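# Move the desk's foam block onto the bookcase top

## Task

Take the foam block off the desk and set it on the top of the bookcase. At the end, nothing may be left in the hatched zone before the door, and the robot must be upright and not leaning; a fall or a tilt means failure.

## Robot and tools

ROBOT. A Hello Robot Stretch 4, about 1.6 m tall: an omni-wheel base (rim no more than 0.23 m from its centre), a lift running up a mast, a single arm that telescopes forward, a wrist with yaw, pitch and roll, and a five-finger hand. A loose object may occasionally get nudged by something outside the robot.

FRAMES. Base frame: origin on the floor below the base centre, x forward, y left, z up, in metres. hand_pose is reported in this frame for the hand point, which sits 0.045 m in front of the palm; the printed value can be slightly wrong. base_odometry uses the odometry frame, which is the base frame as it was at the start. It counts wheel turns only, so slip shows up as travel. Heading is in rad, positive to the left, from -3.142 to 3.142.

move. Sends one action and returns state plus the images named in cameras (head_camera, head_left_camera, head_right_camera, wrist_camera, or all). With no action it only reports, and shows every camera by default. An action holds base and/or joints, optionally with speeds, pace or contact_limits. The alternative is end_of_arm: "enable_torque" on its own, which re-powers wrist motors that shut off. base is a single object and always an offset from where the base last reported itself. translate_m drives straight, forward positive, -2 to 2 m. strafe_m moves sideways, left positive, -2 to 2 m. rotate_rad turns in place, counter-clockwise positive, -3.2 to 3.2 rad. translate_m and strafe_m may be combined, giving one straight diagonal with no turn. joints is one object of absolute targets keyed by name. lift_m is 0 to 1.2 m and arm_m is 0 to 0.55 m. wrist_yaw_rad is -1.134 to 4.276: 0 points forward, positive turns left, 3.14 is folded back. wrist_pitch_rad is -1.117 to 4.259: 0 is level, 1.57 points down. wrist_roll_rad is -1.117 to 4.259: 0 palm up, 1.57 palm to the right, 3.14 palm down. Each finger target (hand_little, hand_ring, hand_middle, hand_index, hand_thumb_bend) runs from -1 closed to +1 open. hand_thumb_turn runs from -1, opposite the fingers, to +1, beside the palm. hand_force_limit (-1 to 1) is a setting for the closing force: about 0 to 10 N at the fingertip, or 15 N for the thumb. hand_speed (-0.96 to 1) is a setting too; it reaches full speed at +0.48. Targets outside a range are clipped to it. pace is slow, default, fast or max. speeds gives per-joint top speeds for the lift, arm and wrist joints. contact_limits, 0 to 1 with 0.5 by default, may be given for arm_m, lift_m, translate_m, strafe_m and rotate_rad, each alongside its own command. When blocking is false, the call returns within about 0.5 s while the motion continues. Use wait(0) to check it. No action runs longer than 15 s, and a move ends with time_out after 14 s.

wait: seconds from 0 to 10. It commands nothing and returns early once motions are at rest. stop: brakes all running motions, and re-brakes wheels left slack by a robot-initiated stop. zoom_image: camera plus region [x0, y0, x1, y1] in image pixels, at most 504 by 504, taken from the most recent images. show_instructions shows the reference page. finished_scene ends the scene for good, and the goal must then stay met with no robot help.

GRIPPING. The thumb turned fully in front of the palm, together with the fingers, can wrap objects about 0.035 to 0.065 m thick. A finger motor begins moving only when its target changes. It stops on reaching the target, or on reaching hand_force_limit while closing, and then locks. For a gentle grip, close with hand_speed at -0.94 or below. To squeeze harder, raise the limit and send a target further closed than the current reading. To open, send a target more open than the reading. The wrist camera sits behind the palm's heel and can strike things.

RESULTS. base_status and joint_status read done, moving, off_target, stopped, contact_stop, time_out, limit_stop_at_own_body, limit_stop_at_tilt or torque_fault. on_its_own lists what the robot did by itself, such as joints going slack or being held. Once an uncommanded stop or a refused move appears, the remaining move, wait and finished_scene calls in that reply are skipped. lidar_m gives 12 distances in metres, one per 30-degree sector: first straight ahead, then counter-clockwise, so the 4th is left, 7th behind, 10th right. "-" means nothing seen or closer than 0.25 m. wrist_depth_mm is a 7x7 grid of depths (100 to 2000 mm) starting top-left. hand_stopped_by holds six words for little, ring, middle, index, thumb_bend, thumb_turn: moving, target, force, stalled or fault. The *_load_n values are fingertip forces in N, positive when the finger is pushed open; if a grip is lost they drop toward 0. base_tilt is in degrees, forward and right positive, with up to about 3 degrees of error. When turned_by_wheels and turned_by_imu drift apart by more than about 0.1 rad over a move, the base slipped or hit something. motor_effort is in percent, with the peak in brackets. servo_current is in mA.

AVOID. A lean above 6 degrees causes limit_stop_at_tilt. Carrying more than 1 kg with arm_m above 0.2 while driving risks tipping, as does raising the lift during base moves. The base slows when the lift is high. With a load, keep lift_m's contact limit at 0.15 or more per kg (0.3 for 2 kg). Self-collision is possible with the hand over the base and lift_m below about 0.25 (0.45 when pointing down), with the wrist tilted up while rolled, or with yaw plus pitch below about -1.1. Any joint that goes slack holds again when next commanded. Do not drop the block even a few millimetres, release it while moving, slam, ram fixed things or push hard. Leave the hatched door area clear, and end upright.

Each tool is called after "Call:" as a command line: name --argument value for each argument, lists and objects as JSON in quotes; but a table of rows of numbers goes row by row, as --pt "numbers of a row", without its own name.

Reference images:

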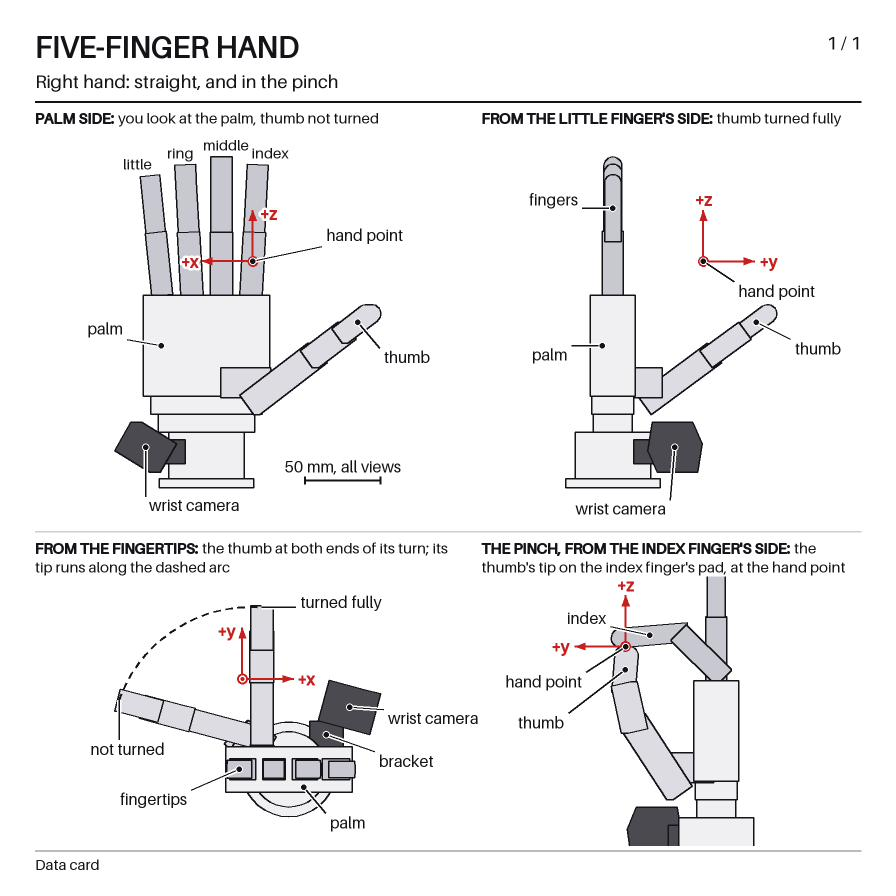

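## Session

Call:
move

Scene clock: 0.00 s.
base_odometry: x=+0.000 y=+0.000 heading=+0.000
turned_by_wheels: +0.000
turned_by_imu: +0.000
base_tilt: forward=+0.2 right=-1.1
lidar_m: 2.16 2.04 2.11 1.37 1.24 1.29 1.65 1.40 0.85 1.10 2.77 2.70
base_status: not commanded
joint_positions: lift_m=+0.242 arm_m=+0.001 wrist_yaw_rad=+3.107 wrist_pitch_rad=+0.003 wrist_roll_rad=+0.000 hand_little=+1.000 hand_ring=+1.000 hand_middle=+1.000 hand_index=+1.000 hand_thumb_turn=+1.000 hand_thumb_bend=+1.000 hand_force_limit=+0.000 hand_speed=-0.800
joint_status: not commanded
measured_speeds: all 0
hand_stopped_by: target,target,target,target,target,target
little_load_n: 0.0
ring_load_n: 0.0
middle_load_n: 0.0
index_load_n: 0.0
thumb_bend_load_n: 0.0
thumb_turn_load_n: 0.0
motor_effort: lift_m=+20 arm_m=-4 wheel_0=+0 wheel_1=-2 wheel_2=-1
servo_current: wrist_yaw_rad=33 wrist_pitch_rad=46 wrist_roll_rad=46
hand_pose: x=-0.0458 y=+0.1259 z=+0.4795 quat_wxyz=(-0.491, -0.492, +0.509, +0.508) (m; base frame)
wrist_depth_mm: - 139 - - - - - / - 137 - - - - - / 105 139 200 - - - - / 136 143 233 - - - - / - - - - - - - / 1308 1255 121 138 - - - / 1060 - - - - - -
pictures: head_camera, head_left_camera, head_right_camera, wrist_camera

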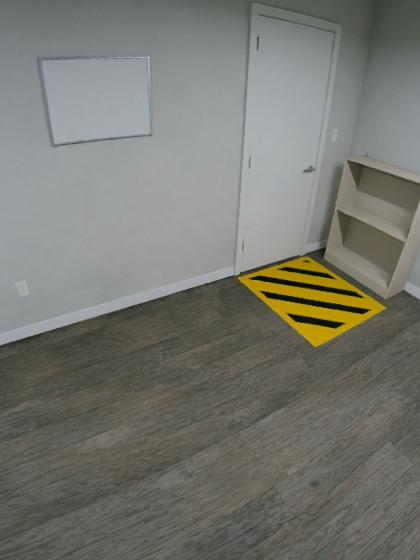

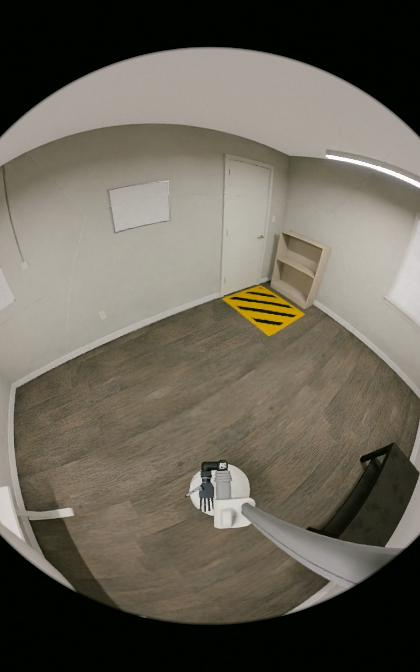

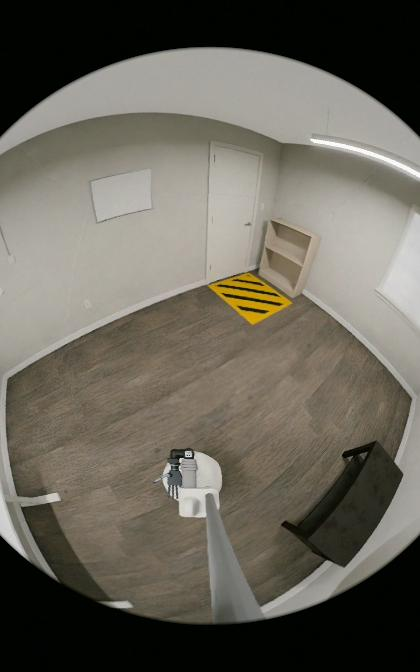

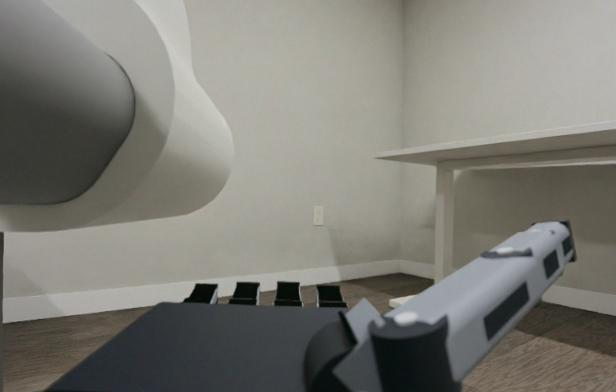

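Call:
move --base '{"rotate_rad": 3.1}' --cameras '["all"]'

Scene clock: 19.03 s.
move: done
base_odometry: x=+0.000 y=+0.000 heading=+3.099
turned_by_wheels: +3.099
turned_by_imu: +3.080
base_tilt: forward=+0.2 right=-1.1
lidar_m: 1.69 1.56 0.83 1.05 2.75 2.68 2.22 2.06 2.09 2.20 1.26 1.29
base_status: done
joint_positions: lift_m=+0.242 arm_m=+0.001 wrist_yaw_rad=+3.107 wrist_pitch_rad=+0.003 wrist_roll_rad=+0.000 hand_little=+1.000 hand_ring=+1.000 hand_middle=+1.000 hand_index=+1.000 hand_thumb_turn=+1.000 hand_thumb_bend=+1.000 hand_force_limit=+0.000 hand_speed=-0.800
joint_status: not commanded
measured_speeds: all 0
hand_stopped_by: target,target,target,target,target,target
little_load_n: 0.0
ring_load_n: 0.0
middle_load_n: 0.0
index_load_n: 0.0
thumb_bend_load_n: 0.0
thumb_turn_load_n: -0.5
motor_effort: lift_m=+20(21) arm_m=-4(4) wheel_0=-5(11) wheel_1=-1(8) wheel_2=-2(10)
servo_current: wrist_yaw_rad=26(59) wrist_pitch_rad=46(65) wrist_roll_rad=33(72)
hand_pose: x=-0.0457 y=+0.1259 z=+0.4795 quat_wxyz=(-0.491, -0.492, +0.509, +0.508)
wrist_depth_mm: - 140 - - - - - / - 140 - - - - - / 109 140 243 - - - - / 136 160 - - - - - / - - - - - - - / 1464 1537 130 138 - - - / 1042 - - - - - -
pictures: head_camera, head_left_camera, head_right_camera, wrist_camera

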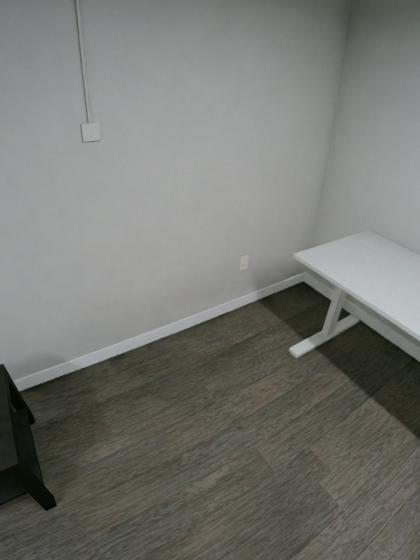

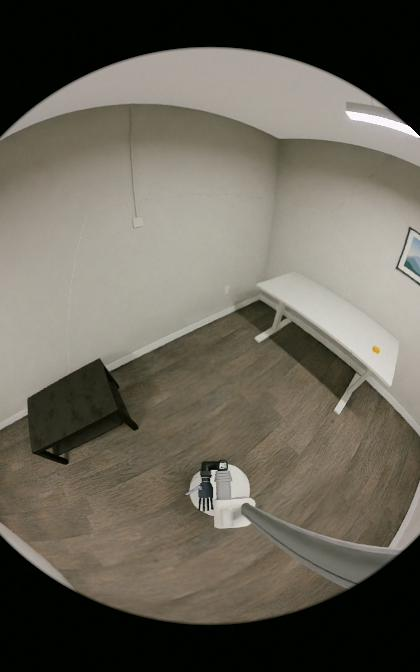

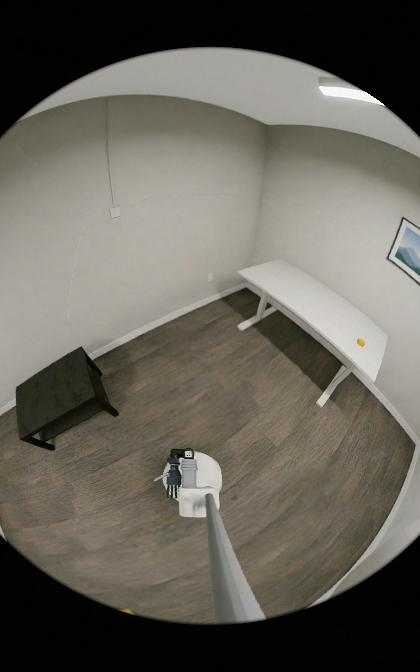

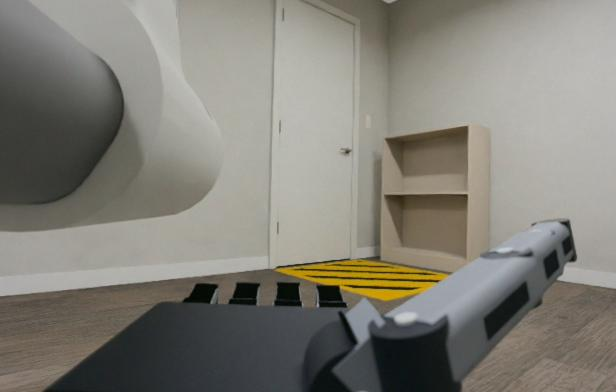

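Call:
move --base '{"rotate_rad": -1.07}' --cameras '["all"]'

Scene clock: 43.67 s.
move: done
base_odometry: x=+0.000 y=+0.000 heading=+2.030
turned_by_wheels: -1.070
turned_by_imu: -1.063
base_tilt: forward=+0.1 right=-1.1
lidar_m: 1.25 1.29 1.63 1.57 0.83 1.01 2.80 2.69 2.23 2.05 2.06 2.22
base_status: done
joint_positions: lift_m=+0.242 arm_m=+0.001 wrist_yaw_rad=+3.107 wrist_pitch_rad=+0.003 wrist_roll_rad=+0.000 hand_little=+1.000 hand_ring=+1.000 hand_middle=+1.000 hand_index=+1.000 hand_thumb_turn=+1.000 hand_thumb_bend=+1.000 hand_force_limit=+0.000 hand_speed=-0.800
joint_status: not commanded
measured_speeds: all 0
hand_stopped_by: target,target,target,target,target,target
little_load_n: 0.0
ring_load_n: 0.0
middle_load_n: 0.0
index_load_n: 0.0
thumb_bend_load_n: 0.0
thumb_turn_load_n: 0.0
motor_effort: lift_m=+20(21) arm_m=-4(4) wheel_0=+3(10) wheel_1=+1(10) wheel_2=+1(8)
servo_current: wrist_yaw_rad=65(78) wrist_pitch_rad=46(65) wrist_roll_rad=59(59)
hand_pose: x=-0.0457 y=+0.1259 z=+0.4795 quat_wxyz=(-0.491, -0.492, +0.509, +0.508)
wrist_depth_mm: - 140 - - - - - / - 140 - - - - - / 108 140 249 - - - - / 136 161 - - - - - / - - - - - - - / 1499 1537 130 138 - - - / 1060 - - - - - -
pictures: head_camera, head_left_camera, head_right_camera, wrist_camera

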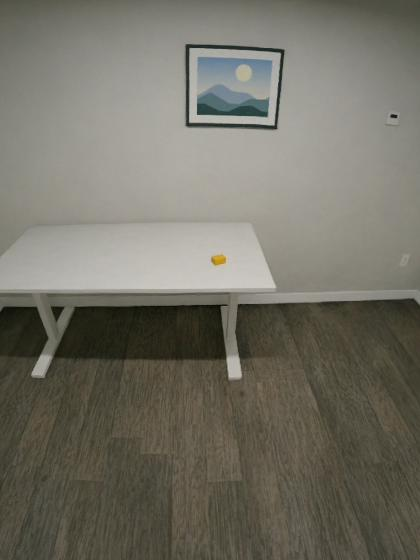

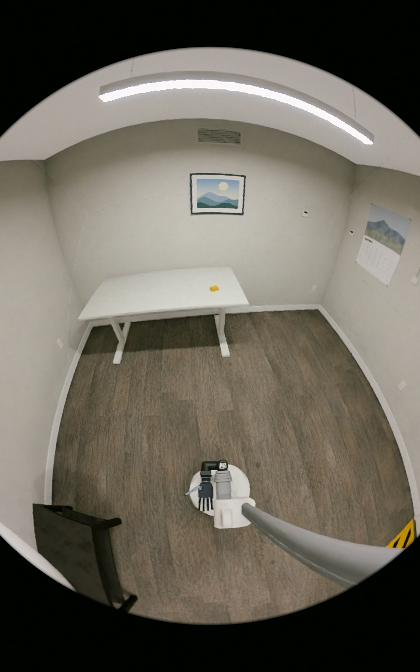

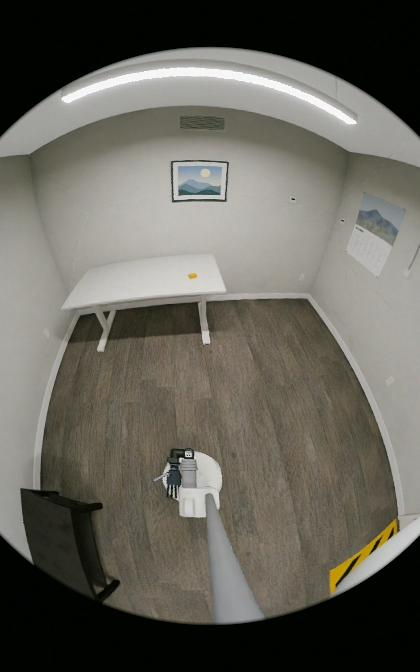

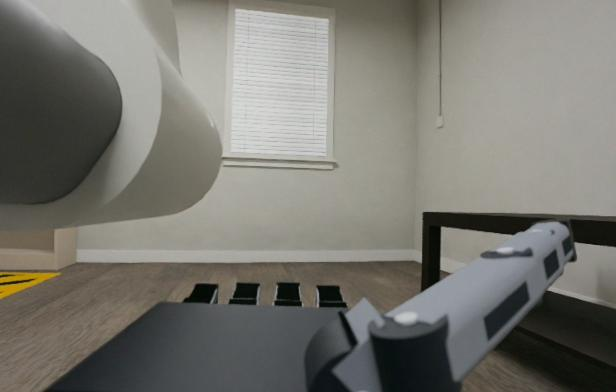

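Call:
zoom_image --camera "head_camera" --region '[160, 210, 290, 300]'

Scaled by 3.877 from the camera's image (finer frame: 1200x1600).

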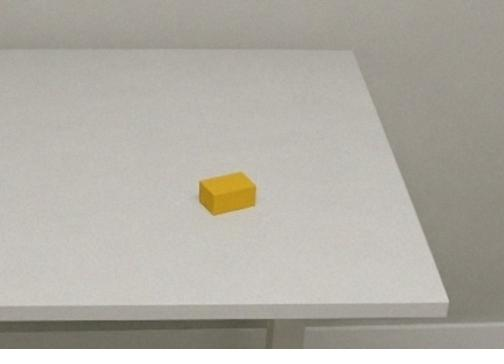

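Call:
move --joints '{"lift_m": 0.8, "wrist_yaw_rad": 0.38}' --pace "fast"

Call:
move --joints '{"wrist_pitch_rad": 0.6, "wrist_roll_rad": 3.14, "hand_thumb_turn": -1, "hand_speed": 0.2, "hand_index": 0.6, "hand_middle": 0.6}' --cameras '["all"]'

Scene clock: 170.00 s.
move: done
base_odometry: x=+0.000 y=+0.000 heading=+2.030
turned_by_wheels: +0.000
turned_by_imu: +0.000
base_tilt: forward=+0.1 right=-1.1
lidar_m: 1.26 1.28 1.65 1.56 0.84 0.99 2.80 2.69 2.25 2.06 2.08 2.23
base_status: not commanded
joint_positions: lift_m=+0.800 arm_m=+0.001 wrist_yaw_rad=+0.383 wrist_pitch_rad=+0.003 wrist_roll_rad=+0.000 hand_little=+1.000 hand_ring=+1.000 hand_middle=+1.000 hand_index=+1.000 hand_thumb_turn=+1.000 hand_thumb_bend=+1.000 hand_force_limit=+0.000 hand_speed=-0.800
joint_status: all done
measured_speeds: all 0
hand_stopped_by: target,target,target,target,target,target
little_load_n: 0.0
ring_load_n: 0.0
middle_load_n: 0.0
index_load_n: 0.0
thumb_bend_load_n: 0.0
thumb_turn_load_n: 0.0
motor_effort: lift_m=+22(29) arm_m=-4(4) wheel_0=+3(3) wheel_1=+0(1) wheel_2=+0(1)
servo_current: wrist_yaw_rad=72(137) wrist_pitch_rad=52(59) wrist_roll_rad=46(65)
hand_pose: x=+0.4213 y=-0.0268 z=+1.0376 quat_wxyz=(+0.395, +0.396, +0.587, +0.585)
wrist_depth_mm: - - - - - - - / - - - - 1708 1661 - / - - - - 1708 - - / - - - - - - - / - - - - - - - / - - 121 137 - - - / - - - - - - -
pictures: none

Scene clock: 172.37 s.
move: done
base_odometry: x=+0.000 y=+0.000 heading=+2.030
turned_by_wheels: +0.000
turned_by_imu: +0.000
base_tilt: forward=+0.2 right=-1.1
lidar_m: 1.25 1.30 1.64 1.57 0.86 1.04 2.79 2.70 2.23 2.05 2.09 2.22
base_status: not commanded
joint_positions: lift_m=+0.800 arm_m=+0.001 wrist_yaw_rad=+0.383 wrist_pitch_rad=+0.600 wrist_roll_rad=+3.138 hand_little=+1.000 hand_ring=+1.000 hand_middle=+0.600 hand_index=+0.600 hand_thumb_turn=-1.000 hand_thumb_bend=+1.000 hand_force_limit=+0.000 hand_speed=+0.200
joint_status: all done
measured_speeds: all 0
hand_stopped_by: target,target,target,target,target,target
little_load_n: 0.0
ring_load_n: 0.0
middle_load_n: 0.0
index_load_n: 0.0
thumb_bend_load_n: -0.5
thumb_turn_load_n: 0.0
motor_effort: lift_m=+22(22) arm_m=-4(4) wheel_0=+3(3) wheel_1=+1(1) wheel_2=+0(1)
servo_current: wrist_yaw_rad=65(72) wrist_pitch_rad=46(91) wrist_roll_rad=20(124)
hand_pose: x=+0.3308 y=+0.0029 z=+0.8033 quat_wxyz=(-0.386, +0.734, -0.493, +0.262)
wrist_depth_mm: 931 931 931 931 931 917 931 / 1042 1060 1060 991 1060 1060 1060 / 1255 1255 1255 1205 - 1229 1255 / 1499 1464 1499 1499 - 1499 1499 / - 1708 1808 214 - 1863 - / - 116 121 - - - - / - - - - - - -
pictures: head_camera, head_left_camera, head_right_camera, wrist_camera
wrist_camera: T_world_to_cam=[[-0.42894, 0.90324, -0.01342, 0.16568], [0.50883, 0.25386, 0.82259, -0.83825], [0.7464, 0.34601, -0.56848, 0.37238]] pos_world=[0.21965, -0.0657, 0.90345]

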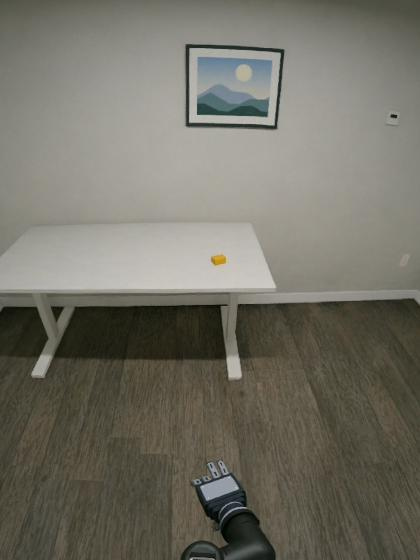

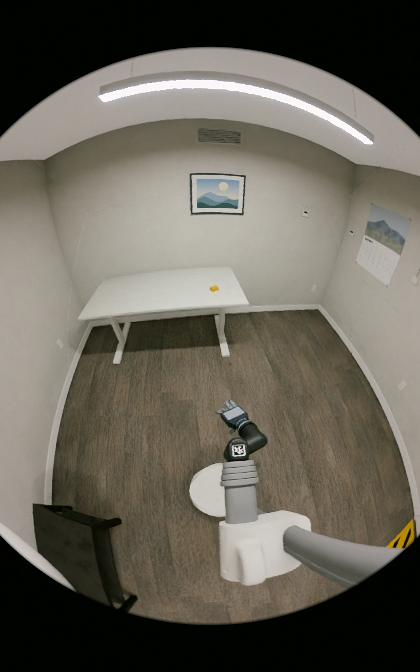

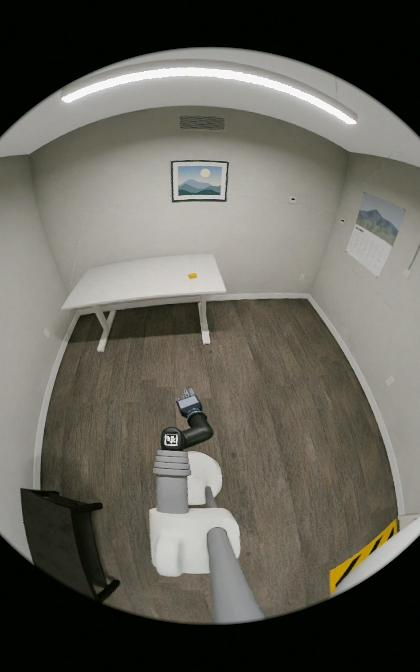

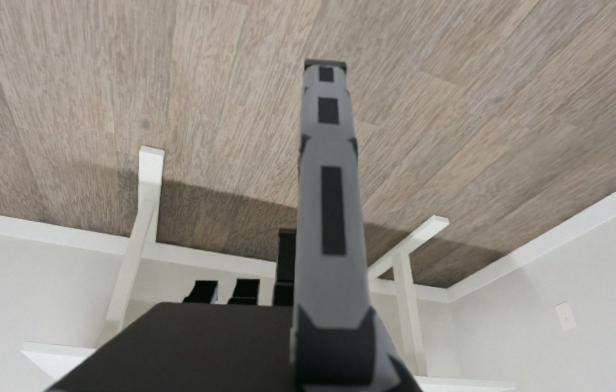

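Call:
move --joints '{"lift_m": 0.93}' --pace "fast"

Call:
move --base '{"translate_m": 0.75}' --joints '{"arm_m": 0.25}' --cameras '["all"]'

Scene clock: 184.47 s.
move: done
base_odometry: x=+0.000 y=+0.000 heading=+2.030
turned_by_wheels: +0.000
turned_by_imu: +0.000
base_tilt: forward=+0.1 right=-1.1
lidar_m: 1.25 1.29 1.67 1.56 0.84 1.04 2.79 2.71 2.22 2.06 2.09 2.22
base_status: not commanded
joint_positions: lift_m=+0.930 arm_m=+0.001 wrist_yaw_rad=+0.383 wrist_pitch_rad=+0.600 wrist_roll_rad=+3.138 hand_little=+1.000 hand_ring=+1.000 hand_middle=+0.600 hand_index=+0.600 hand_thumb_turn=-1.000 hand_thumb_bend=+1.000 hand_force_limit=+0.000 hand_speed=+0.200
joint_status: all done
measured_speeds: all 0
hand_stopped_by: target,target,target,target,target,target
little_load_n: 0.0
ring_load_n: 0.0
middle_load_n: 0.0
index_load_n: 0.0
thumb_bend_load_n: 0.0
thumb_turn_load_n: 0.0
motor_effort: lift_m=+22(27) arm_m=-4(4) wheel_0=+3(3) wheel_1=+0(1) wheel_2=+0(1)
servo_current: wrist_yaw_rad=33(72) wrist_pitch_rad=26(59) wrist_roll_rad=39(59)
hand_pose: x=+0.3308 y=+0.0029 z=+0.9332 quat_wxyz=(-0.386, +0.734, -0.493, +0.262)
wrist_depth_mm: 1078 1060 1060 1042 1060 1060 1078 / 1229 1205 1229 1160 1205 1229 1205 / 1430 1430 1430 1366 1430 1430 1397 / 1661 1661 1708 1708 - 1756 1661 / - - - 213 - - - / - 117 121 - - - - / - - - - - - -
pictures: none

Scene clock: 188.47 s.
move: done
base_odometry: x=-0.332 y=+0.672 heading=+2.030
turned_by_wheels: +0.001
turned_by_imu: +0.000
base_tilt: forward=+0.2 right=-1.1
lidar_m: 0.51 0.53 0.69 1.66 1.66 1.34 3.56 3.13 2.14 1.97 1.99 0.56
base_status: done
joint_positions: lift_m=+0.930 arm_m=+0.250 wrist_yaw_rad=+0.383 wrist_pitch_rad=+0.600 wrist_roll_rad=+3.138 hand_little=+1.000 hand_ring=+1.000 hand_middle=+0.600 hand_index=+0.600 hand_thumb_turn=-1.000 hand_thumb_bend=+1.000 hand_force_limit=+0.000 hand_speed=+0.200
joint_status: all done
measured_speeds: all 0
hand_stopped_by: target,target,target,target,target,target
little_load_n: 0.0
ring_load_n: 0.0
middle_load_n: 0.0
index_load_n: 0.0
thumb_bend_load_n: 0.0
thumb_turn_load_n: 0.0
motor_effort: lift_m=+23(23) arm_m=+4(8) wheel_0=+5(11) wheel_1=+2(8) wheel_2=-1(12)
servo_current: wrist_yaw_rad=39(78) wrist_pitch_rad=52(59) wrist_roll_rad=39(72)
hand_pose: x=+0.5800 y=+0.0029 z=+0.9332 quat_wxyz=(-0.386, +0.734, -0.494, +0.262)
wrist_depth_mm: 322 317 319 319 319 319 324 / 364 366 368 128 366 364 364 / 430 433 402 415 430 433 430 / 544 525 525 521 - 521 521 / 741 668 676 214 - 661 668 / 723 768 130 - - 854 854 / 683 - - - - 1060 -
pictures: head_camera, head_left_camera, head_right_camera, wrist_camera
wrist_camera: T_world_to_cam=[[-0.42858, 0.90341, -0.01332, 0.27406], [0.50914, 0.25367, 0.82245, -1.07193], [0.74639, 0.3457, -0.56868, 0.26041]] pos_world=[0.46886, -0.0657, 1.03335]

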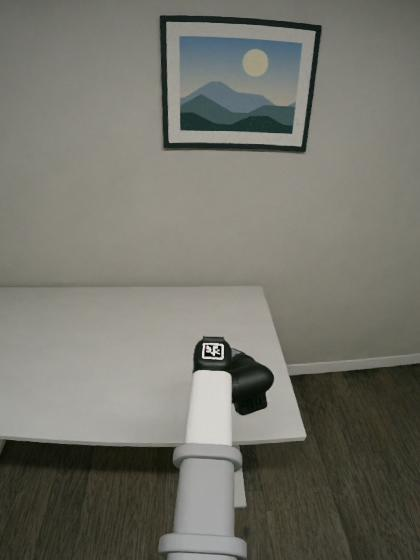

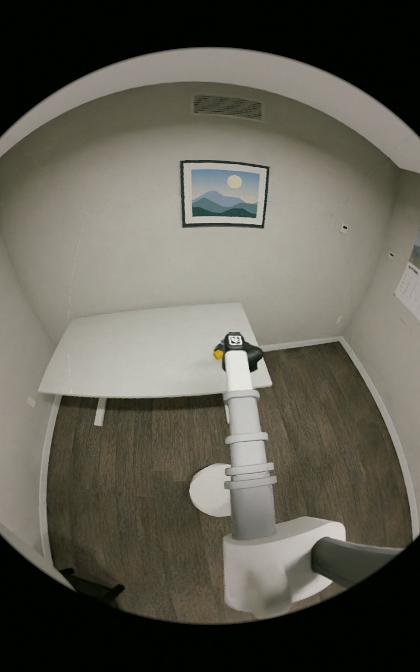

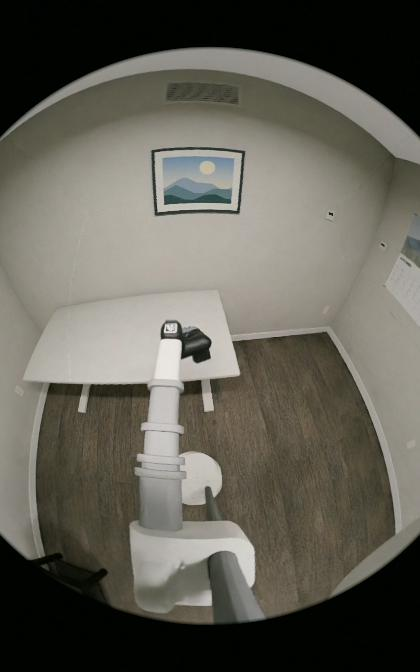

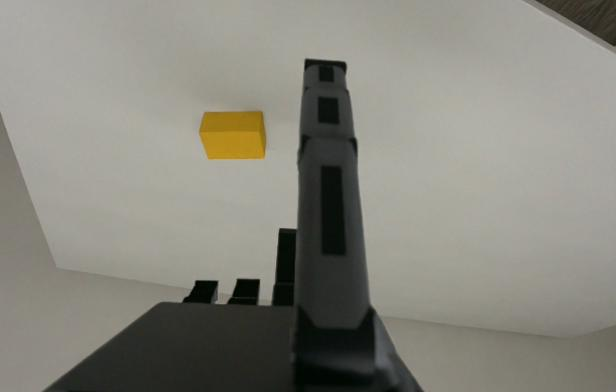

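Call:
zoom_image --camera "wrist_camera" --region '[160, 80, 310, 190]'

Scaled by 3.360.

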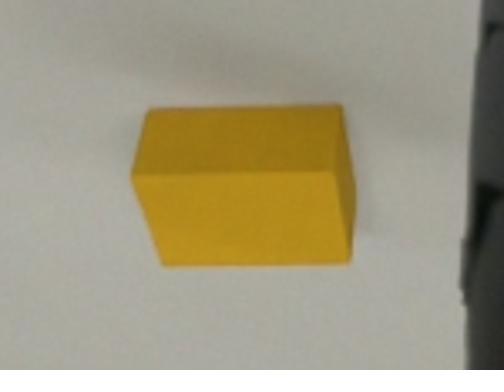

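Call:
move --base '{"strafe_m": -0.02}' --joints '{"wrist_yaw_rad": 0.465, "arm_m": 0.439, "hand_index": 0.5, "hand_middle": 0.5, "hand_thumb_bend": 0.7}'

Call:
move --joints '{"lift_m": 0.85}' --cameras '["all"]'

Scene clock: 274.63 s.
move: done
base_odometry: x=-0.315 y=+0.681 heading=+2.030
turned_by_wheels: +0.000
turned_by_imu: -0.001
base_tilt: forward=+0.2 right=-1.1
lidar_m: 0.52 0.56 0.67 1.68 1.67 1.38 3.56 3.11 2.12 1.95 1.99 0.56
base_status: done
joint_positions: lift_m=+0.930 arm_m=+0.439 wrist_yaw_rad=+0.462 wrist_pitch_rad=+0.600 wrist_roll_rad=+3.138 hand_little=+1.000 hand_ring=+1.000 hand_middle=+0.500 hand_index=+0.500 hand_thumb_turn=-1.000 hand_thumb_bend=+0.700 hand_force_limit=+0.000 hand_speed=+0.200
joint_status: all done
measured_speeds: all 0
hand_stopped_by: target,target,target,target,target,target
little_load_n: 0.0
ring_load_n: 0.0
middle_load_n: 0.0
index_load_n: 0.0
thumb_bend_load_n: 0.0
thumb_turn_load_n: 0.0
motor_effort: lift_m=+23(23) arm_m=+5(9) wheel_0=+1(12) wheel_1=-2(8) wheel_2=-2(3)
servo_current: wrist_yaw_rad=33(91) wrist_pitch_rad=46(65) wrist_roll_rad=65(85)
hand_pose: x=+0.7682 y=+0.0154 z=+0.9332 quat_wxyz=(-0.396, +0.753, -0.464, +0.246)
wrist_depth_mm: 322 317 317 317 317 317 314 / 362 366 366 355 366 366 364 / 427 430 433 402 415 430 430 / 525 525 521 521 - 525 521 / 603 634 661 202 - 661 668 / 559 591 122 - - 854 854 / 521 - - - - 946 991
pictures: none

Scene clock: 275.97 s.
move: done
base_odometry: x=-0.315 y=+0.681 heading=+2.030
turned_by_wheels: +0.000
turned_by_imu: +0.000
base_tilt: forward=+0.2 right=-1.1
lidar_m: 0.51 0.53 0.71 1.66 1.69 1.38 3.55 3.13 2.10 1.93 1.99 0.56
base_status: not commanded
joint_positions: lift_m=+0.850 arm_m=+0.439 wrist_yaw_rad=+0.462 wrist_pitch_rad=+0.600 wrist_roll_rad=+3.138 hand_little=+1.000 hand_ring=+1.000 hand_middle=+0.500 hand_index=+0.500 hand_thumb_turn=-1.000 hand_thumb_bend=+0.700 hand_force_limit=+0.000 hand_speed=+0.200
joint_status: all done
measured_speeds: all 0
hand_stopped_by: target,target,target,target,target,target
little_load_n: 0.0
ring_load_n: 0.0
middle_load_n: -0.5
index_load_n: 0.0
thumb_bend_load_n: 0.0
thumb_turn_load_n: 0.0
motor_effort: lift_m=+17(21) arm_m=+5(5) wheel_0=+2(2) wheel_1=-3(3) wheel_2=-2(3)
servo_current: wrist_yaw_rad=46(72) wrist_pitch_rad=46(52) wrist_roll_rad=52(65)
hand_pose: x=+0.7682 y=+0.0154 z=+0.8537 quat_wxyz=(-0.396, +0.753, -0.464, +0.246)
wrist_depth_mm: 238 235 235 208 223 235 234 / 270 271 272 226 271 270 270 / 319 319 320 298 317 319 317 / 387 387 387 387 - 387 387 / 496 496 492 202 - 492 492 / 559 591 122 - - 683 691 / 525 - - - - 917 976
pictures: head_camera, head_left_camera, head_right_camera, wrist_camera
wrist_camera: T_world_to_cam=[[-0.49829, 0.86691, -0.01294, 0.39603], [0.48797, 0.29276, 0.8223, -1.08973], [0.71665, 0.40343, -0.56891, 0.09253]] pos_world=[0.66278, -0.06163, 0.95385]

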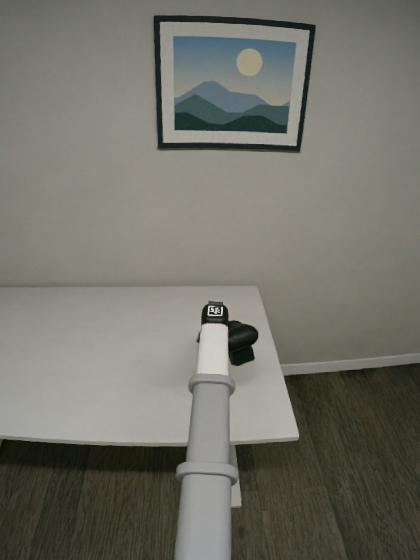

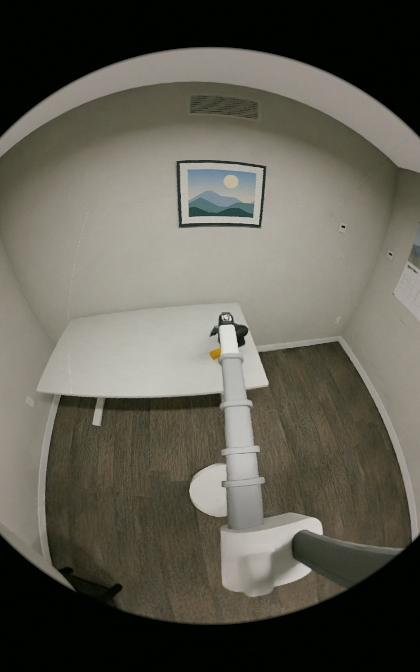

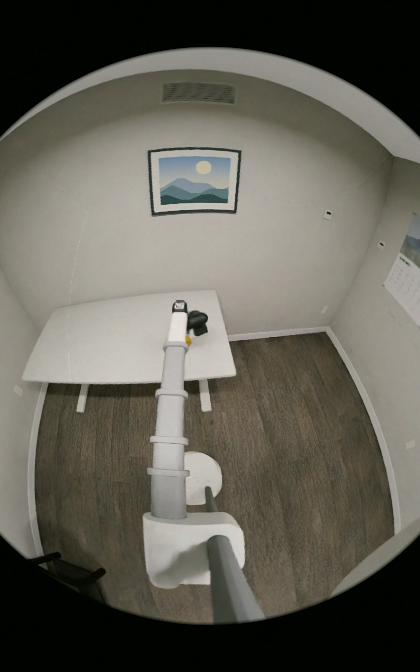

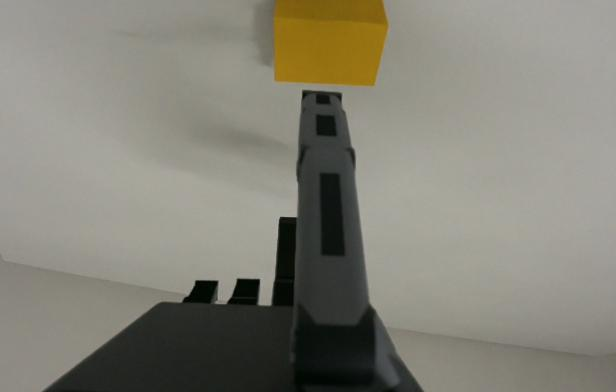

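Call:
move --base '{"strafe_m": 0.009}' --joints '{"arm_m": 0.434}'

Call:
move --joints '{"lift_m": 0.8}' --cameras '["wrist_camera"]'

Scene clock: 332.20 s.
move: done
base_odometry: x=-0.323 y=+0.677 heading=+2.030
turned_by_wheels: +0.000
turned_by_imu: +0.001
base_tilt: forward=+0.2 right=-1.1
lidar_m: 0.51 0.53 0.69 1.66 1.67 1.37 3.56 3.14 2.15 1.95 2.00 0.57
base_status: done
joint_positions: lift_m=+0.850 arm_m=+0.434 wrist_yaw_rad=+0.462 wrist_pitch_rad=+0.600 wrist_roll_rad=+3.138 hand_little=+1.000 hand_ring=+1.000 hand_middle=+0.500 hand_index=+0.500 hand_thumb_turn=-1.000 hand_thumb_bend=+0.700 hand_force_limit=+0.000 hand_speed=+0.200
joint_status: all done
measured_speeds: all 0
hand_stopped_by: target,target,target,target,target,target
little_load_n: 0.0
ring_load_n: 0.0
middle_load_n: 0.0
index_load_n: 0.0
thumb_bend_load_n: 0.0
thumb_turn_load_n: 0.0
motor_effort: lift_m=+17(17) arm_m=-4(5) wheel_0=+0(12) wheel_1=-3(9) wheel_2=+0(3)
servo_current: wrist_yaw_rad=46(46) wrist_pitch_rad=46(52) wrist_roll_rad=33(65)
hand_pose: x=+0.7634 y=+0.0155 z=+0.8537 quat_wxyz=(-0.396, +0.753, -0.464, +0.246)
wrist_depth_mm: 238 236 234 206 229 235 233 / 268 271 271 225 271 270 268 / 317 319 320 298 319 319 319 / 387 389 387 387 - 389 387 / 496 492 492 202 - 492 496 / 564 591 122 - - 683 683 / 525 - - - - 917 976
pictures: none

Scene clock: 333.30 s.
move: done
base_odometry: x=-0.323 y=+0.677 heading=+2.030
turned_by_wheels: +0.000
turned_by_imu: +0.000
base_tilt: forward=+0.2 right=-1.1
lidar_m: 0.51 0.52 0.69 1.65 1.68 1.35 3.57 3.12 2.12 1.94 2.01 0.55
base_status: not commanded
joint_positions: lift_m=+0.800 arm_m=+0.434 wrist_yaw_rad=+0.462 wrist_pitch_rad=+0.600 wrist_roll_rad=+3.138 hand_little=+1.000 hand_ring=+1.000 hand_middle=+0.500 hand_index=+0.500 hand_thumb_turn=-1.000 hand_thumb_bend=+0.700 hand_force_limit=+0.000 hand_speed=+0.200
joint_status: all done
measured_speeds: all 0
hand_stopped_by: target,target,target,target,target,target
little_load_n: 0.0
ring_load_n: 0.0
middle_load_n: 0.0
index_load_n: 0.0
thumb_bend_load_n: 0.0
thumb_turn_load_n: 0.0
motor_effort: lift_m=+17(19) arm_m=-4(4) wheel_0=+1(1) wheel_1=-2(3) wheel_2=-1(1)
servo_current: wrist_yaw_rad=78(78) wrist_pitch_rad=46(59) wrist_roll_rad=52(65)
hand_pose: x=+0.7634 y=+0.0155 z=+0.8037 quat_wxyz=(-0.396, +0.753, -0.464, +0.246)
wrist_depth_mm: 186 183 183 181 183 187 186 / 210 205 211 173 200 211 216 / 248 249 249 190 240 249 248 / 301 303 301 301 289 301 301 / 387 384 382 196 - 384 387 / 535 492 122 - - 530 535 / 525 - - - - 768 878
wrist_camera: T_world_to_cam=[[-0.49852, 0.86678, -0.01292, 0.39316], [0.4879, 0.29287, 0.8223, -1.04627], [0.71654, 0.40363, -0.5689, 0.06753]] pos_world=[0.65808, -0.06163, 0.90385]

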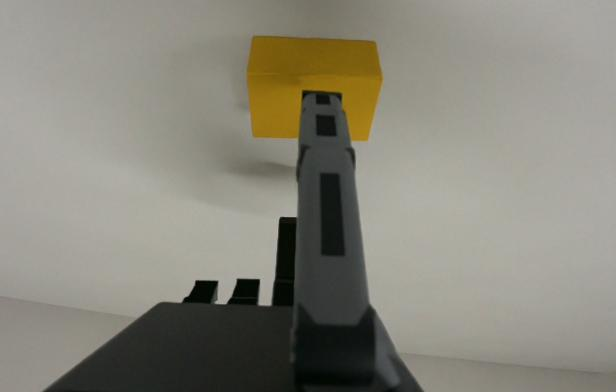

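Call:
move --joints '{"lift_m": 0.757}' --pace "slow" --contact_limits '{"lift_m": 0.2}' --cameras '["wrist_camera"]'

Scene clock: 359.10 s.
move: done
base_odometry: x=-0.323 y=+0.677 heading=+2.030
turned_by_wheels: +0.000
turned_by_imu: +0.000
base_tilt: forward=+0.2 right=-1.1
lidar_m: 0.51 0.52 0.67 1.66 1.66 1.37 3.56 3.12 2.12 1.94 2.00 0.58
base_status: not commanded
joint_positions: lift_m=+0.757 arm_m=+0.434 wrist_yaw_rad=+0.462 wrist_pitch_rad=+0.600 wrist_roll_rad=+3.138 hand_little=+1.000 hand_ring=+1.000 hand_middle=+0.500 hand_index=+0.500 hand_thumb_turn=-1.000 hand_thumb_bend=+0.700 hand_force_limit=+0.000 hand_speed=+0.200
joint_status: all done
measured_speeds: all 0
hand_stopped_by: target,target,target,target,target,target
little_load_n: 0.0
ring_load_n: 0.0
middle_load_n: 0.0
index_load_n: 0.0
thumb_bend_load_n: 0.0
thumb_turn_load_n: 0.0
motor_effort: lift_m=+16(20) arm_m=-4(4) wheel_0=+0(1) wheel_1=-2(3) wheel_2=+0(1)
servo_current: wrist_yaw_rad=39(65) wrist_pitch_rad=33(59) wrist_roll_rad=46(65)
contact_limits: lift_m 0.2
hand_pose: x=+0.7634 y=+0.0155 z=+0.7607 quat_wxyz=(-0.396, +0.753, -0.464, +0.246)
wrist_depth_mm: 138 138 139 139 139 142 - / 159 160 159 156 160 159 163 / 188 188 181 144 176 187 187 / 229 229 229 174 228 229 228 / 293 291 290 202 - 291 291 / 410 373 130 - - 399 407 / 521 - - - - 585 668
wrist_camera: T_world_to_cam=[[-0.49852, 0.86678, -0.01292, 0.39261], [0.4879, 0.29287, 0.8223, -1.01091], [0.71654, 0.40363, -0.5689, 0.04307]] pos_world=[0.65808, -0.06163, 0.86085]

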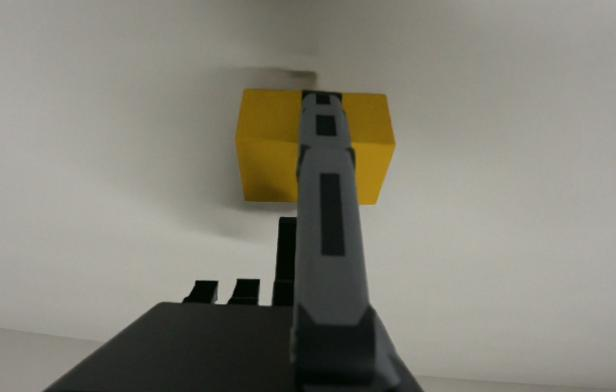

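Call:
move --joints '{"hand_speed": -0.94, "hand_force_limit": -0.6, "hand_index": -0.05, "hand_middle": -0.05, "hand_thumb_bend": 0.3}' --cameras '["wrist_camera"]'

Scene clock: 373.00 s.
move: off_target
base_odometry: x=-0.323 y=+0.677 heading=+2.030
turned_by_wheels: +0.000
turned_by_imu: +0.000
base_tilt: forward=+0.2 right=-1.1
lidar_m: 0.50 0.52 0.67 1.65 1.67 1.35 3.56 3.12 2.11 1.96 1.99 0.55
base_status: not commanded
joint_positions: lift_m=+0.757 arm_m=+0.434 wrist_yaw_rad=+0.462 wrist_pitch_rad=+0.600 wrist_roll_rad=+3.138 hand_little=+1.000 hand_ring=+1.000 hand_middle=+0.129 hand_index=+0.106 hand_thumb_turn=-1.000 hand_thumb_bend=+0.505 hand_force_limit=-0.600 hand_speed=-0.940
joint_status: hand_middle off_target (ended at +0.129, target -0.050); hand_index off_target (ended at +0.106, target -0.050); hand_thumb_bend off_target (ended at +0.505, target +0.300); the others done
measured_speeds: all 0
hand_stopped_by: target,target,force,force,force,target
little_load_n: 0.0
ring_load_n: 0.0
middle_load_n: 2.0
index_load_n: 2.0
thumb_bend_load_n: 3.5
thumb_turn_load_n: 0.0
motor_effort: lift_m=+16(17) arm_m=-4(5) wheel_0=+0(1) wheel_1=-2(3) wheel_2=+0(1)
servo_current: wrist_yaw_rad=52(72) wrist_pitch_rad=46(59) wrist_roll_rad=33(65)
contact_limits: lift_m 0.2
hand_pose: x=+0.7634 y=+0.0155 z=+0.7607 quat_wxyz=(-0.396, +0.753, -0.464, +0.246)
wrist_depth_mm: 138 138 139 139 139 142 - / 159 160 160 160 160 159 163 / 188 188 182 148 176 188 187 / 229 229 229 173 220 228 228 / 294 291 290 262 - 291 291 / 407 373 130 - - 402 407 / 525 - - - - 585 668
wrist_camera: T_world_to_cam=[[-0.49852, 0.86678, -0.01292, 0.39261], [0.4879, 0.29287, 0.8223, -1.01091], [0.71654, 0.40363, -0.5689, 0.04307]] pos_world=[0.65808, -0.06163, 0.86085]

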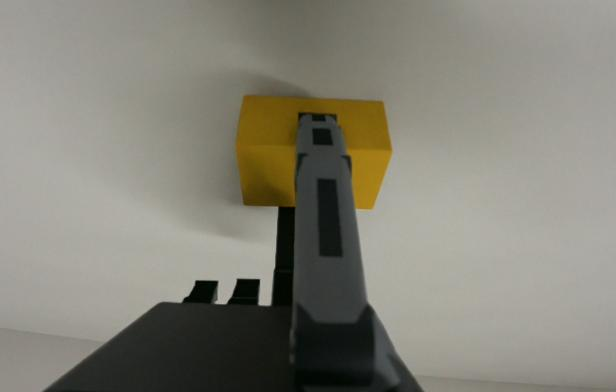

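Call:
move --joints '{"hand_force_limit": -0.4, "hand_index": -0.2, "hand_middle": -0.2, "hand_thumb_bend": 0.2}'

Call:
move --joints '{"lift_m": 0.85}' --pace "slow" --cameras '["wrist_camera"]'

Scene clock: 388.73 s.
move: off_target
base_odometry: x=-0.323 y=+0.677 heading=+2.030
turned_by_wheels: +0.000
turned_by_imu: +0.000
base_tilt: forward=+0.2 right=-1.2
lidar_m: 0.52 0.54 0.68 1.66 1.69 1.34 3.56 3.14 2.14 1.96 2.01 0.55
base_status: not commanded
joint_positions: lift_m=+0.757 arm_m=+0.434 wrist_yaw_rad=+0.462 wrist_pitch_rad=+0.600 wrist_roll_rad=+3.138 hand_little=+1.000 hand_ring=+1.000 hand_middle=+0.113 hand_index=+0.085 hand_thumb_turn=-1.000 hand_thumb_bend=+0.500 hand_force_limit=-0.400 hand_speed=-0.940
joint_status: hand_middle off_target (ended at +0.113, target -0.200); hand_index off_target (ended at +0.085, target -0.200); hand_thumb_bend off_target (ended at +0.500, target +0.200); the others done
measured_speeds: all 0
hand_stopped_by: target,target,force,force,force,target
little_load_n: 0.0
ring_load_n: 0.0
middle_load_n: 3.0
index_load_n: 3.0
thumb_bend_load_n: 5.0
thumb_turn_load_n: 0.0
motor_effort: lift_m=+16(17) arm_m=-4(4) wheel_0=+1(1) wheel_1=-2(3) wheel_2=+0(1)
servo_current: wrist_yaw_rad=39(65) wrist_pitch_rad=52(65) wrist_roll_rad=39(52)
contact_limits: lift_m 0.2
hand_pose: x=+0.7634 y=+0.0155 z=+0.7607 quat_wxyz=(-0.396, +0.753, -0.464, +0.246)
wrist_depth_mm: 138 138 139 139 139 142 - / 159 160 160 160 160 159 163 / 188 189 182 148 176 188 187 / 229 229 229 173 219 229 229 / 293 293 290 263 - 291 293 / 407 375 130 - - 402 410 / 525 - - - - 585 676
pictures: none

Scene clock: 390.37 s.
move: done
base_odometry: x=-0.323 y=+0.677 heading=+2.030
turned_by_wheels: +0.000
turned_by_imu: +0.000
base_tilt: forward=+0.2 right=-1.1
lidar_m: 0.49 0.54 0.68 1.65 1.68 1.37 3.55 3.11 2.12 1.97 1.98 0.54
base_status: not commanded
joint_positions: lift_m=+0.850 arm_m=+0.434 wrist_yaw_rad=+0.462 wrist_pitch_rad=+0.600 wrist_roll_rad=+3.138 hand_little=+1.000 hand_ring=+1.000 hand_middle=+0.113 hand_index=+0.085 hand_thumb_turn=-1.000 hand_thumb_bend=+0.500 hand_force_limit=-0.400 hand_speed=-0.940
joint_status: all done
measured_speeds: all 0
hand_stopped_by: target,target,force,force,force,target
little_load_n: 0.0
ring_load_n: 0.0
middle_load_n: 3.0
index_load_n: 3.0
thumb_bend_load_n: 5.5
thumb_turn_load_n: 0.0
motor_effort: lift_m=+23(27) arm_m=-4(5) wheel_0=+0(1) wheel_1=-2(3) wheel_2=+0(1)
servo_current: wrist_yaw_rad=46(65) wrist_pitch_rad=52(65) wrist_roll_rad=39(72)
hand_pose: x=+0.7634 y=+0.0155 z=+0.8532 quat_wxyz=(-0.396, +0.753, -0.464, +0.246)
wrist_depth_mm: 238 234 235 235 235 234 233 / 268 270 263 263 270 268 268 / 317 319 307 141 297 317 317 / 387 387 387 173 384 387 384 / 496 492 492 442 - 492 492 / 564 591 122 - - 676 683 / 530 - - - - 904 976
wrist_camera: T_world_to_cam=[[-0.49852, 0.86678, -0.01292, 0.3938], [0.4879, 0.29287, 0.8223, -1.08697], [0.71654, 0.40363, -0.5689, 0.09569]] pos_world=[0.65808, -0.06163, 0.95335]

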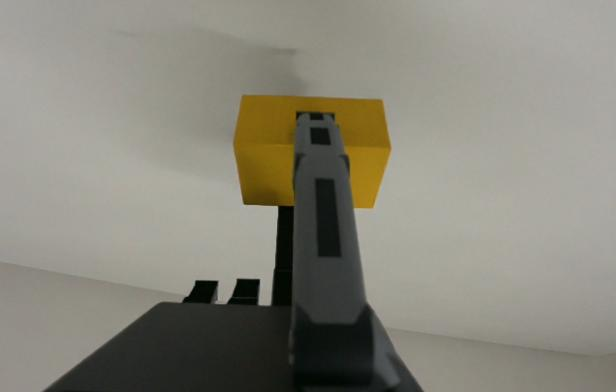

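Call:
move --joints '{"arm_m": 0.05, "lift_m": 1.0}'

Call:
move --base '{"translate_m": -0.5}'

Call:
move --base '{"rotate_rad": -2.0}' --cameras '["all"]'

Scene clock: 473.50 s.
move: done
base_odometry: x=-0.323 y=+0.677 heading=+2.030
turned_by_wheels: +0.000
turned_by_imu: +0.000
base_tilt: forward=+0.2 right=-1.1
lidar_m: 0.51 0.52 0.69 1.65 1.67 1.33 3.57 3.16 2.12 1.96 1.99 0.56
base_status: not commanded
joint_positions: lift_m=+1.000 arm_m=+0.050 wrist_yaw_rad=+0.462 wrist_pitch_rad=+0.600 wrist_roll_rad=+3.138 hand_little=+1.000 hand_ring=+1.000 hand_middle=+0.113 hand_index=+0.085 hand_thumb_turn=-1.000 hand_thumb_bend=+0.500 hand_force_limit=-0.400 hand_speed=-0.940
joint_status: all done
measured_speeds: all 0
hand_stopped_by: target,target,force,force,force,target
little_load_n: -0.5
ring_load_n: 0.0
middle_load_n: 2.5
index_load_n: 3.0
thumb_bend_load_n: 5.0
thumb_turn_load_n: 0.0
motor_effort: lift_m=+23(27) arm_m=-5(9) wheel_0=+0(1) wheel_1=-2(3) wheel_2=+0(1)
servo_current: wrist_yaw_rad=59(72) wrist_pitch_rad=52(59) wrist_roll_rad=59(78)
hand_pose: x=+0.3795 y=+0.0155 z=+1.0032 quat_wxyz=(-0.396, +0.753, -0.464, +0.246)
wrist_depth_mm: 397 402 1060 1138 1138 1118 1138 / 449 452 439 466 1281 1308 1281 / 530 530 508 141 158 1366 1499 / 676 647 647 173 615 647 668 / 904 820 809 179 - 809 778 / 878 917 122 - - - - / 820 - - - - - -
pictures: none

Scene clock: 476.67 s.
move: done
base_odometry: x=-0.101 y=+0.229 heading=+2.029
turned_by_wheels: +0.000
turned_by_imu: +0.001
base_tilt: forward=+0.1 right=-1.1
lidar_m: 1.01 1.03 1.36 1.61 1.00 1.09 3.05 2.90 2.20 2.02 2.04 1.94
base_status: done
joint_positions: lift_m=+1.000 arm_m=+0.050 wrist_yaw_rad=+0.462 wrist_pitch_rad=+0.600 wrist_roll_rad=+3.138 hand_little=+1.000 hand_ring=+1.000 hand_middle=+0.113 hand_index=+0.085 hand_thumb_turn=-1.000 hand_thumb_bend=+0.500 hand_force_limit=-0.400 hand_speed=-0.940
joint_status: not commanded
measured_speeds: all 0
hand_stopped_by: target,target,force,force,force,target
little_load_n: 0.0
ring_load_n: 0.0
middle_load_n: 3.0
index_load_n: 3.0
thumb_bend_load_n: 5.5
thumb_turn_load_n: 0.0
motor_effort: lift_m=+22(23) arm_m=-5(5) wheel_0=-3(10) wheel_1=-2(8) wheel_2=-1(12)
servo_current: wrist_yaw_rad=52(78) wrist_pitch_rad=46(65) wrist_roll_rad=26(65)
hand_pose: x=+0.3795 y=+0.0155 z=+1.0032 quat_wxyz=(-0.396, +0.753, -0.464, +0.246)
wrist_depth_mm: 1160 1118 1118 1118 1138 1118 1138 / 1308 1308 1281 1255 1255 1308 1308 / 1464 1499 1464 141 158 1537 1499 / 707 - 1708 167 - 1863 - / 831 820 842 - - - - / - 116 121 - - - - / - - - - - - -
pictures: none

Scene clock: 479.20 s.
move: done
base_odometry: x=-0.101 y=+0.229 heading=+0.030
turned_by_wheels: -1.999
turned_by_imu: -1.986
base_tilt: forward=+0.2 right=-1.1
lidar_m: 2.10 2.02 2.08 1.05 1.01 1.09 1.47 1.61 0.98 1.14 2.98 2.86
base_status: done
joint_positions: lift_m=+1.000 arm_m=+0.050 wrist_yaw_rad=+0.462 wrist_pitch_rad=+0.600 wrist_roll_rad=+3.138 hand_little=+1.000 hand_ring=+1.000 hand_middle=+0.113 hand_index=+0.085 hand_thumb_turn=-1.000 hand_thumb_bend=+0.500 hand_force_limit=-0.400 hand_speed=-0.940
joint_status: not commanded
measured_speeds: all 0
hand_stopped_by: target,target,force,force,force,target
little_load_n: 0.0
ring_load_n: 0.0
middle_load_n: 3.0
index_load_n: 3.0
thumb_bend_load_n: 5.5
thumb_turn_load_n: 0.0
motor_effort: lift_m=+22(23) arm_m=-5(5) wheel_0=+5(10) wheel_1=+2(9) wheel_2=+2(10)
servo_current: wrist_yaw_rad=52(78) wrist_pitch_rad=59(59) wrist_roll_rad=52(65)
hand_pose: x=+0.3795 y=+0.0155 z=+1.0032 quat_wxyz=(-0.396, +0.753, -0.464, +0.246)
wrist_depth_mm: 1160 1118 1118 1138 1118 1118 1138 / 1281 1308 1255 1281 1281 1281 1281 / 1499 1499 1499 141 158 1537 1499 / 1863 1863 1863 173 - 1863 1863 / - - - - - - - / - 116 121 - - - - / - - - - - - -
pictures: head_camera, head_left_camera, head_right_camera, wrist_camera
wrist_camera: T_world_to_cam=[[-0.49862, 0.86672, -0.01294, 0.20436], [0.48783, 0.29293, 0.82232, -1.02304], [0.71652, 0.40371, -0.56888, 0.45622]] pos_world=[0.27408, -0.06163, 1.10345]

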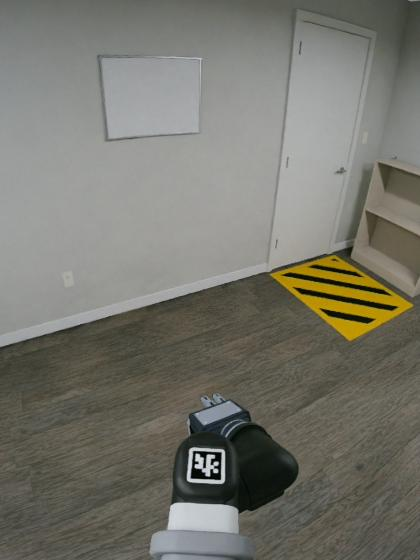

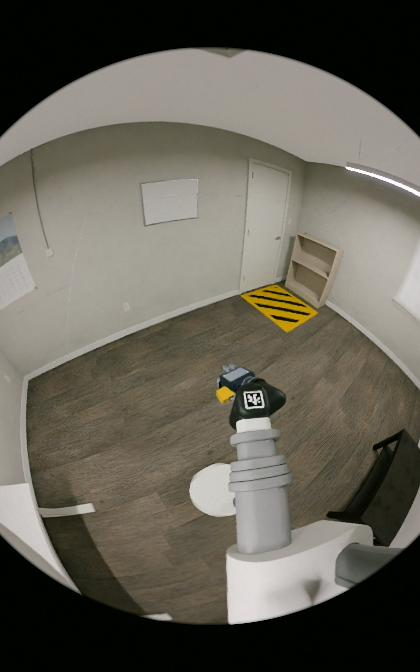

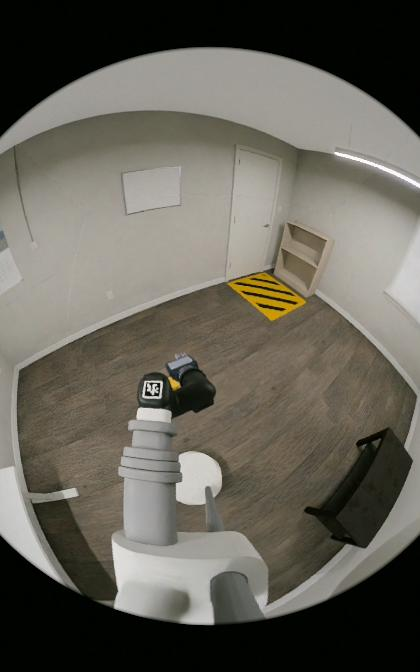

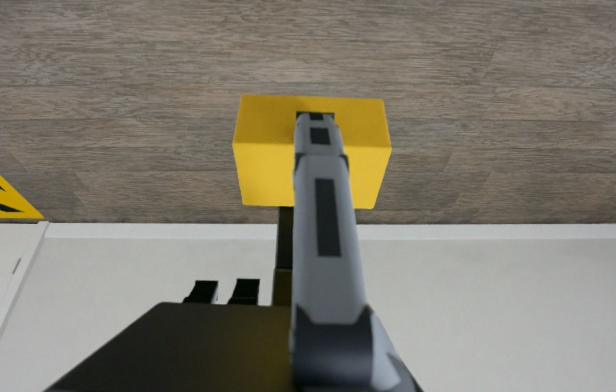

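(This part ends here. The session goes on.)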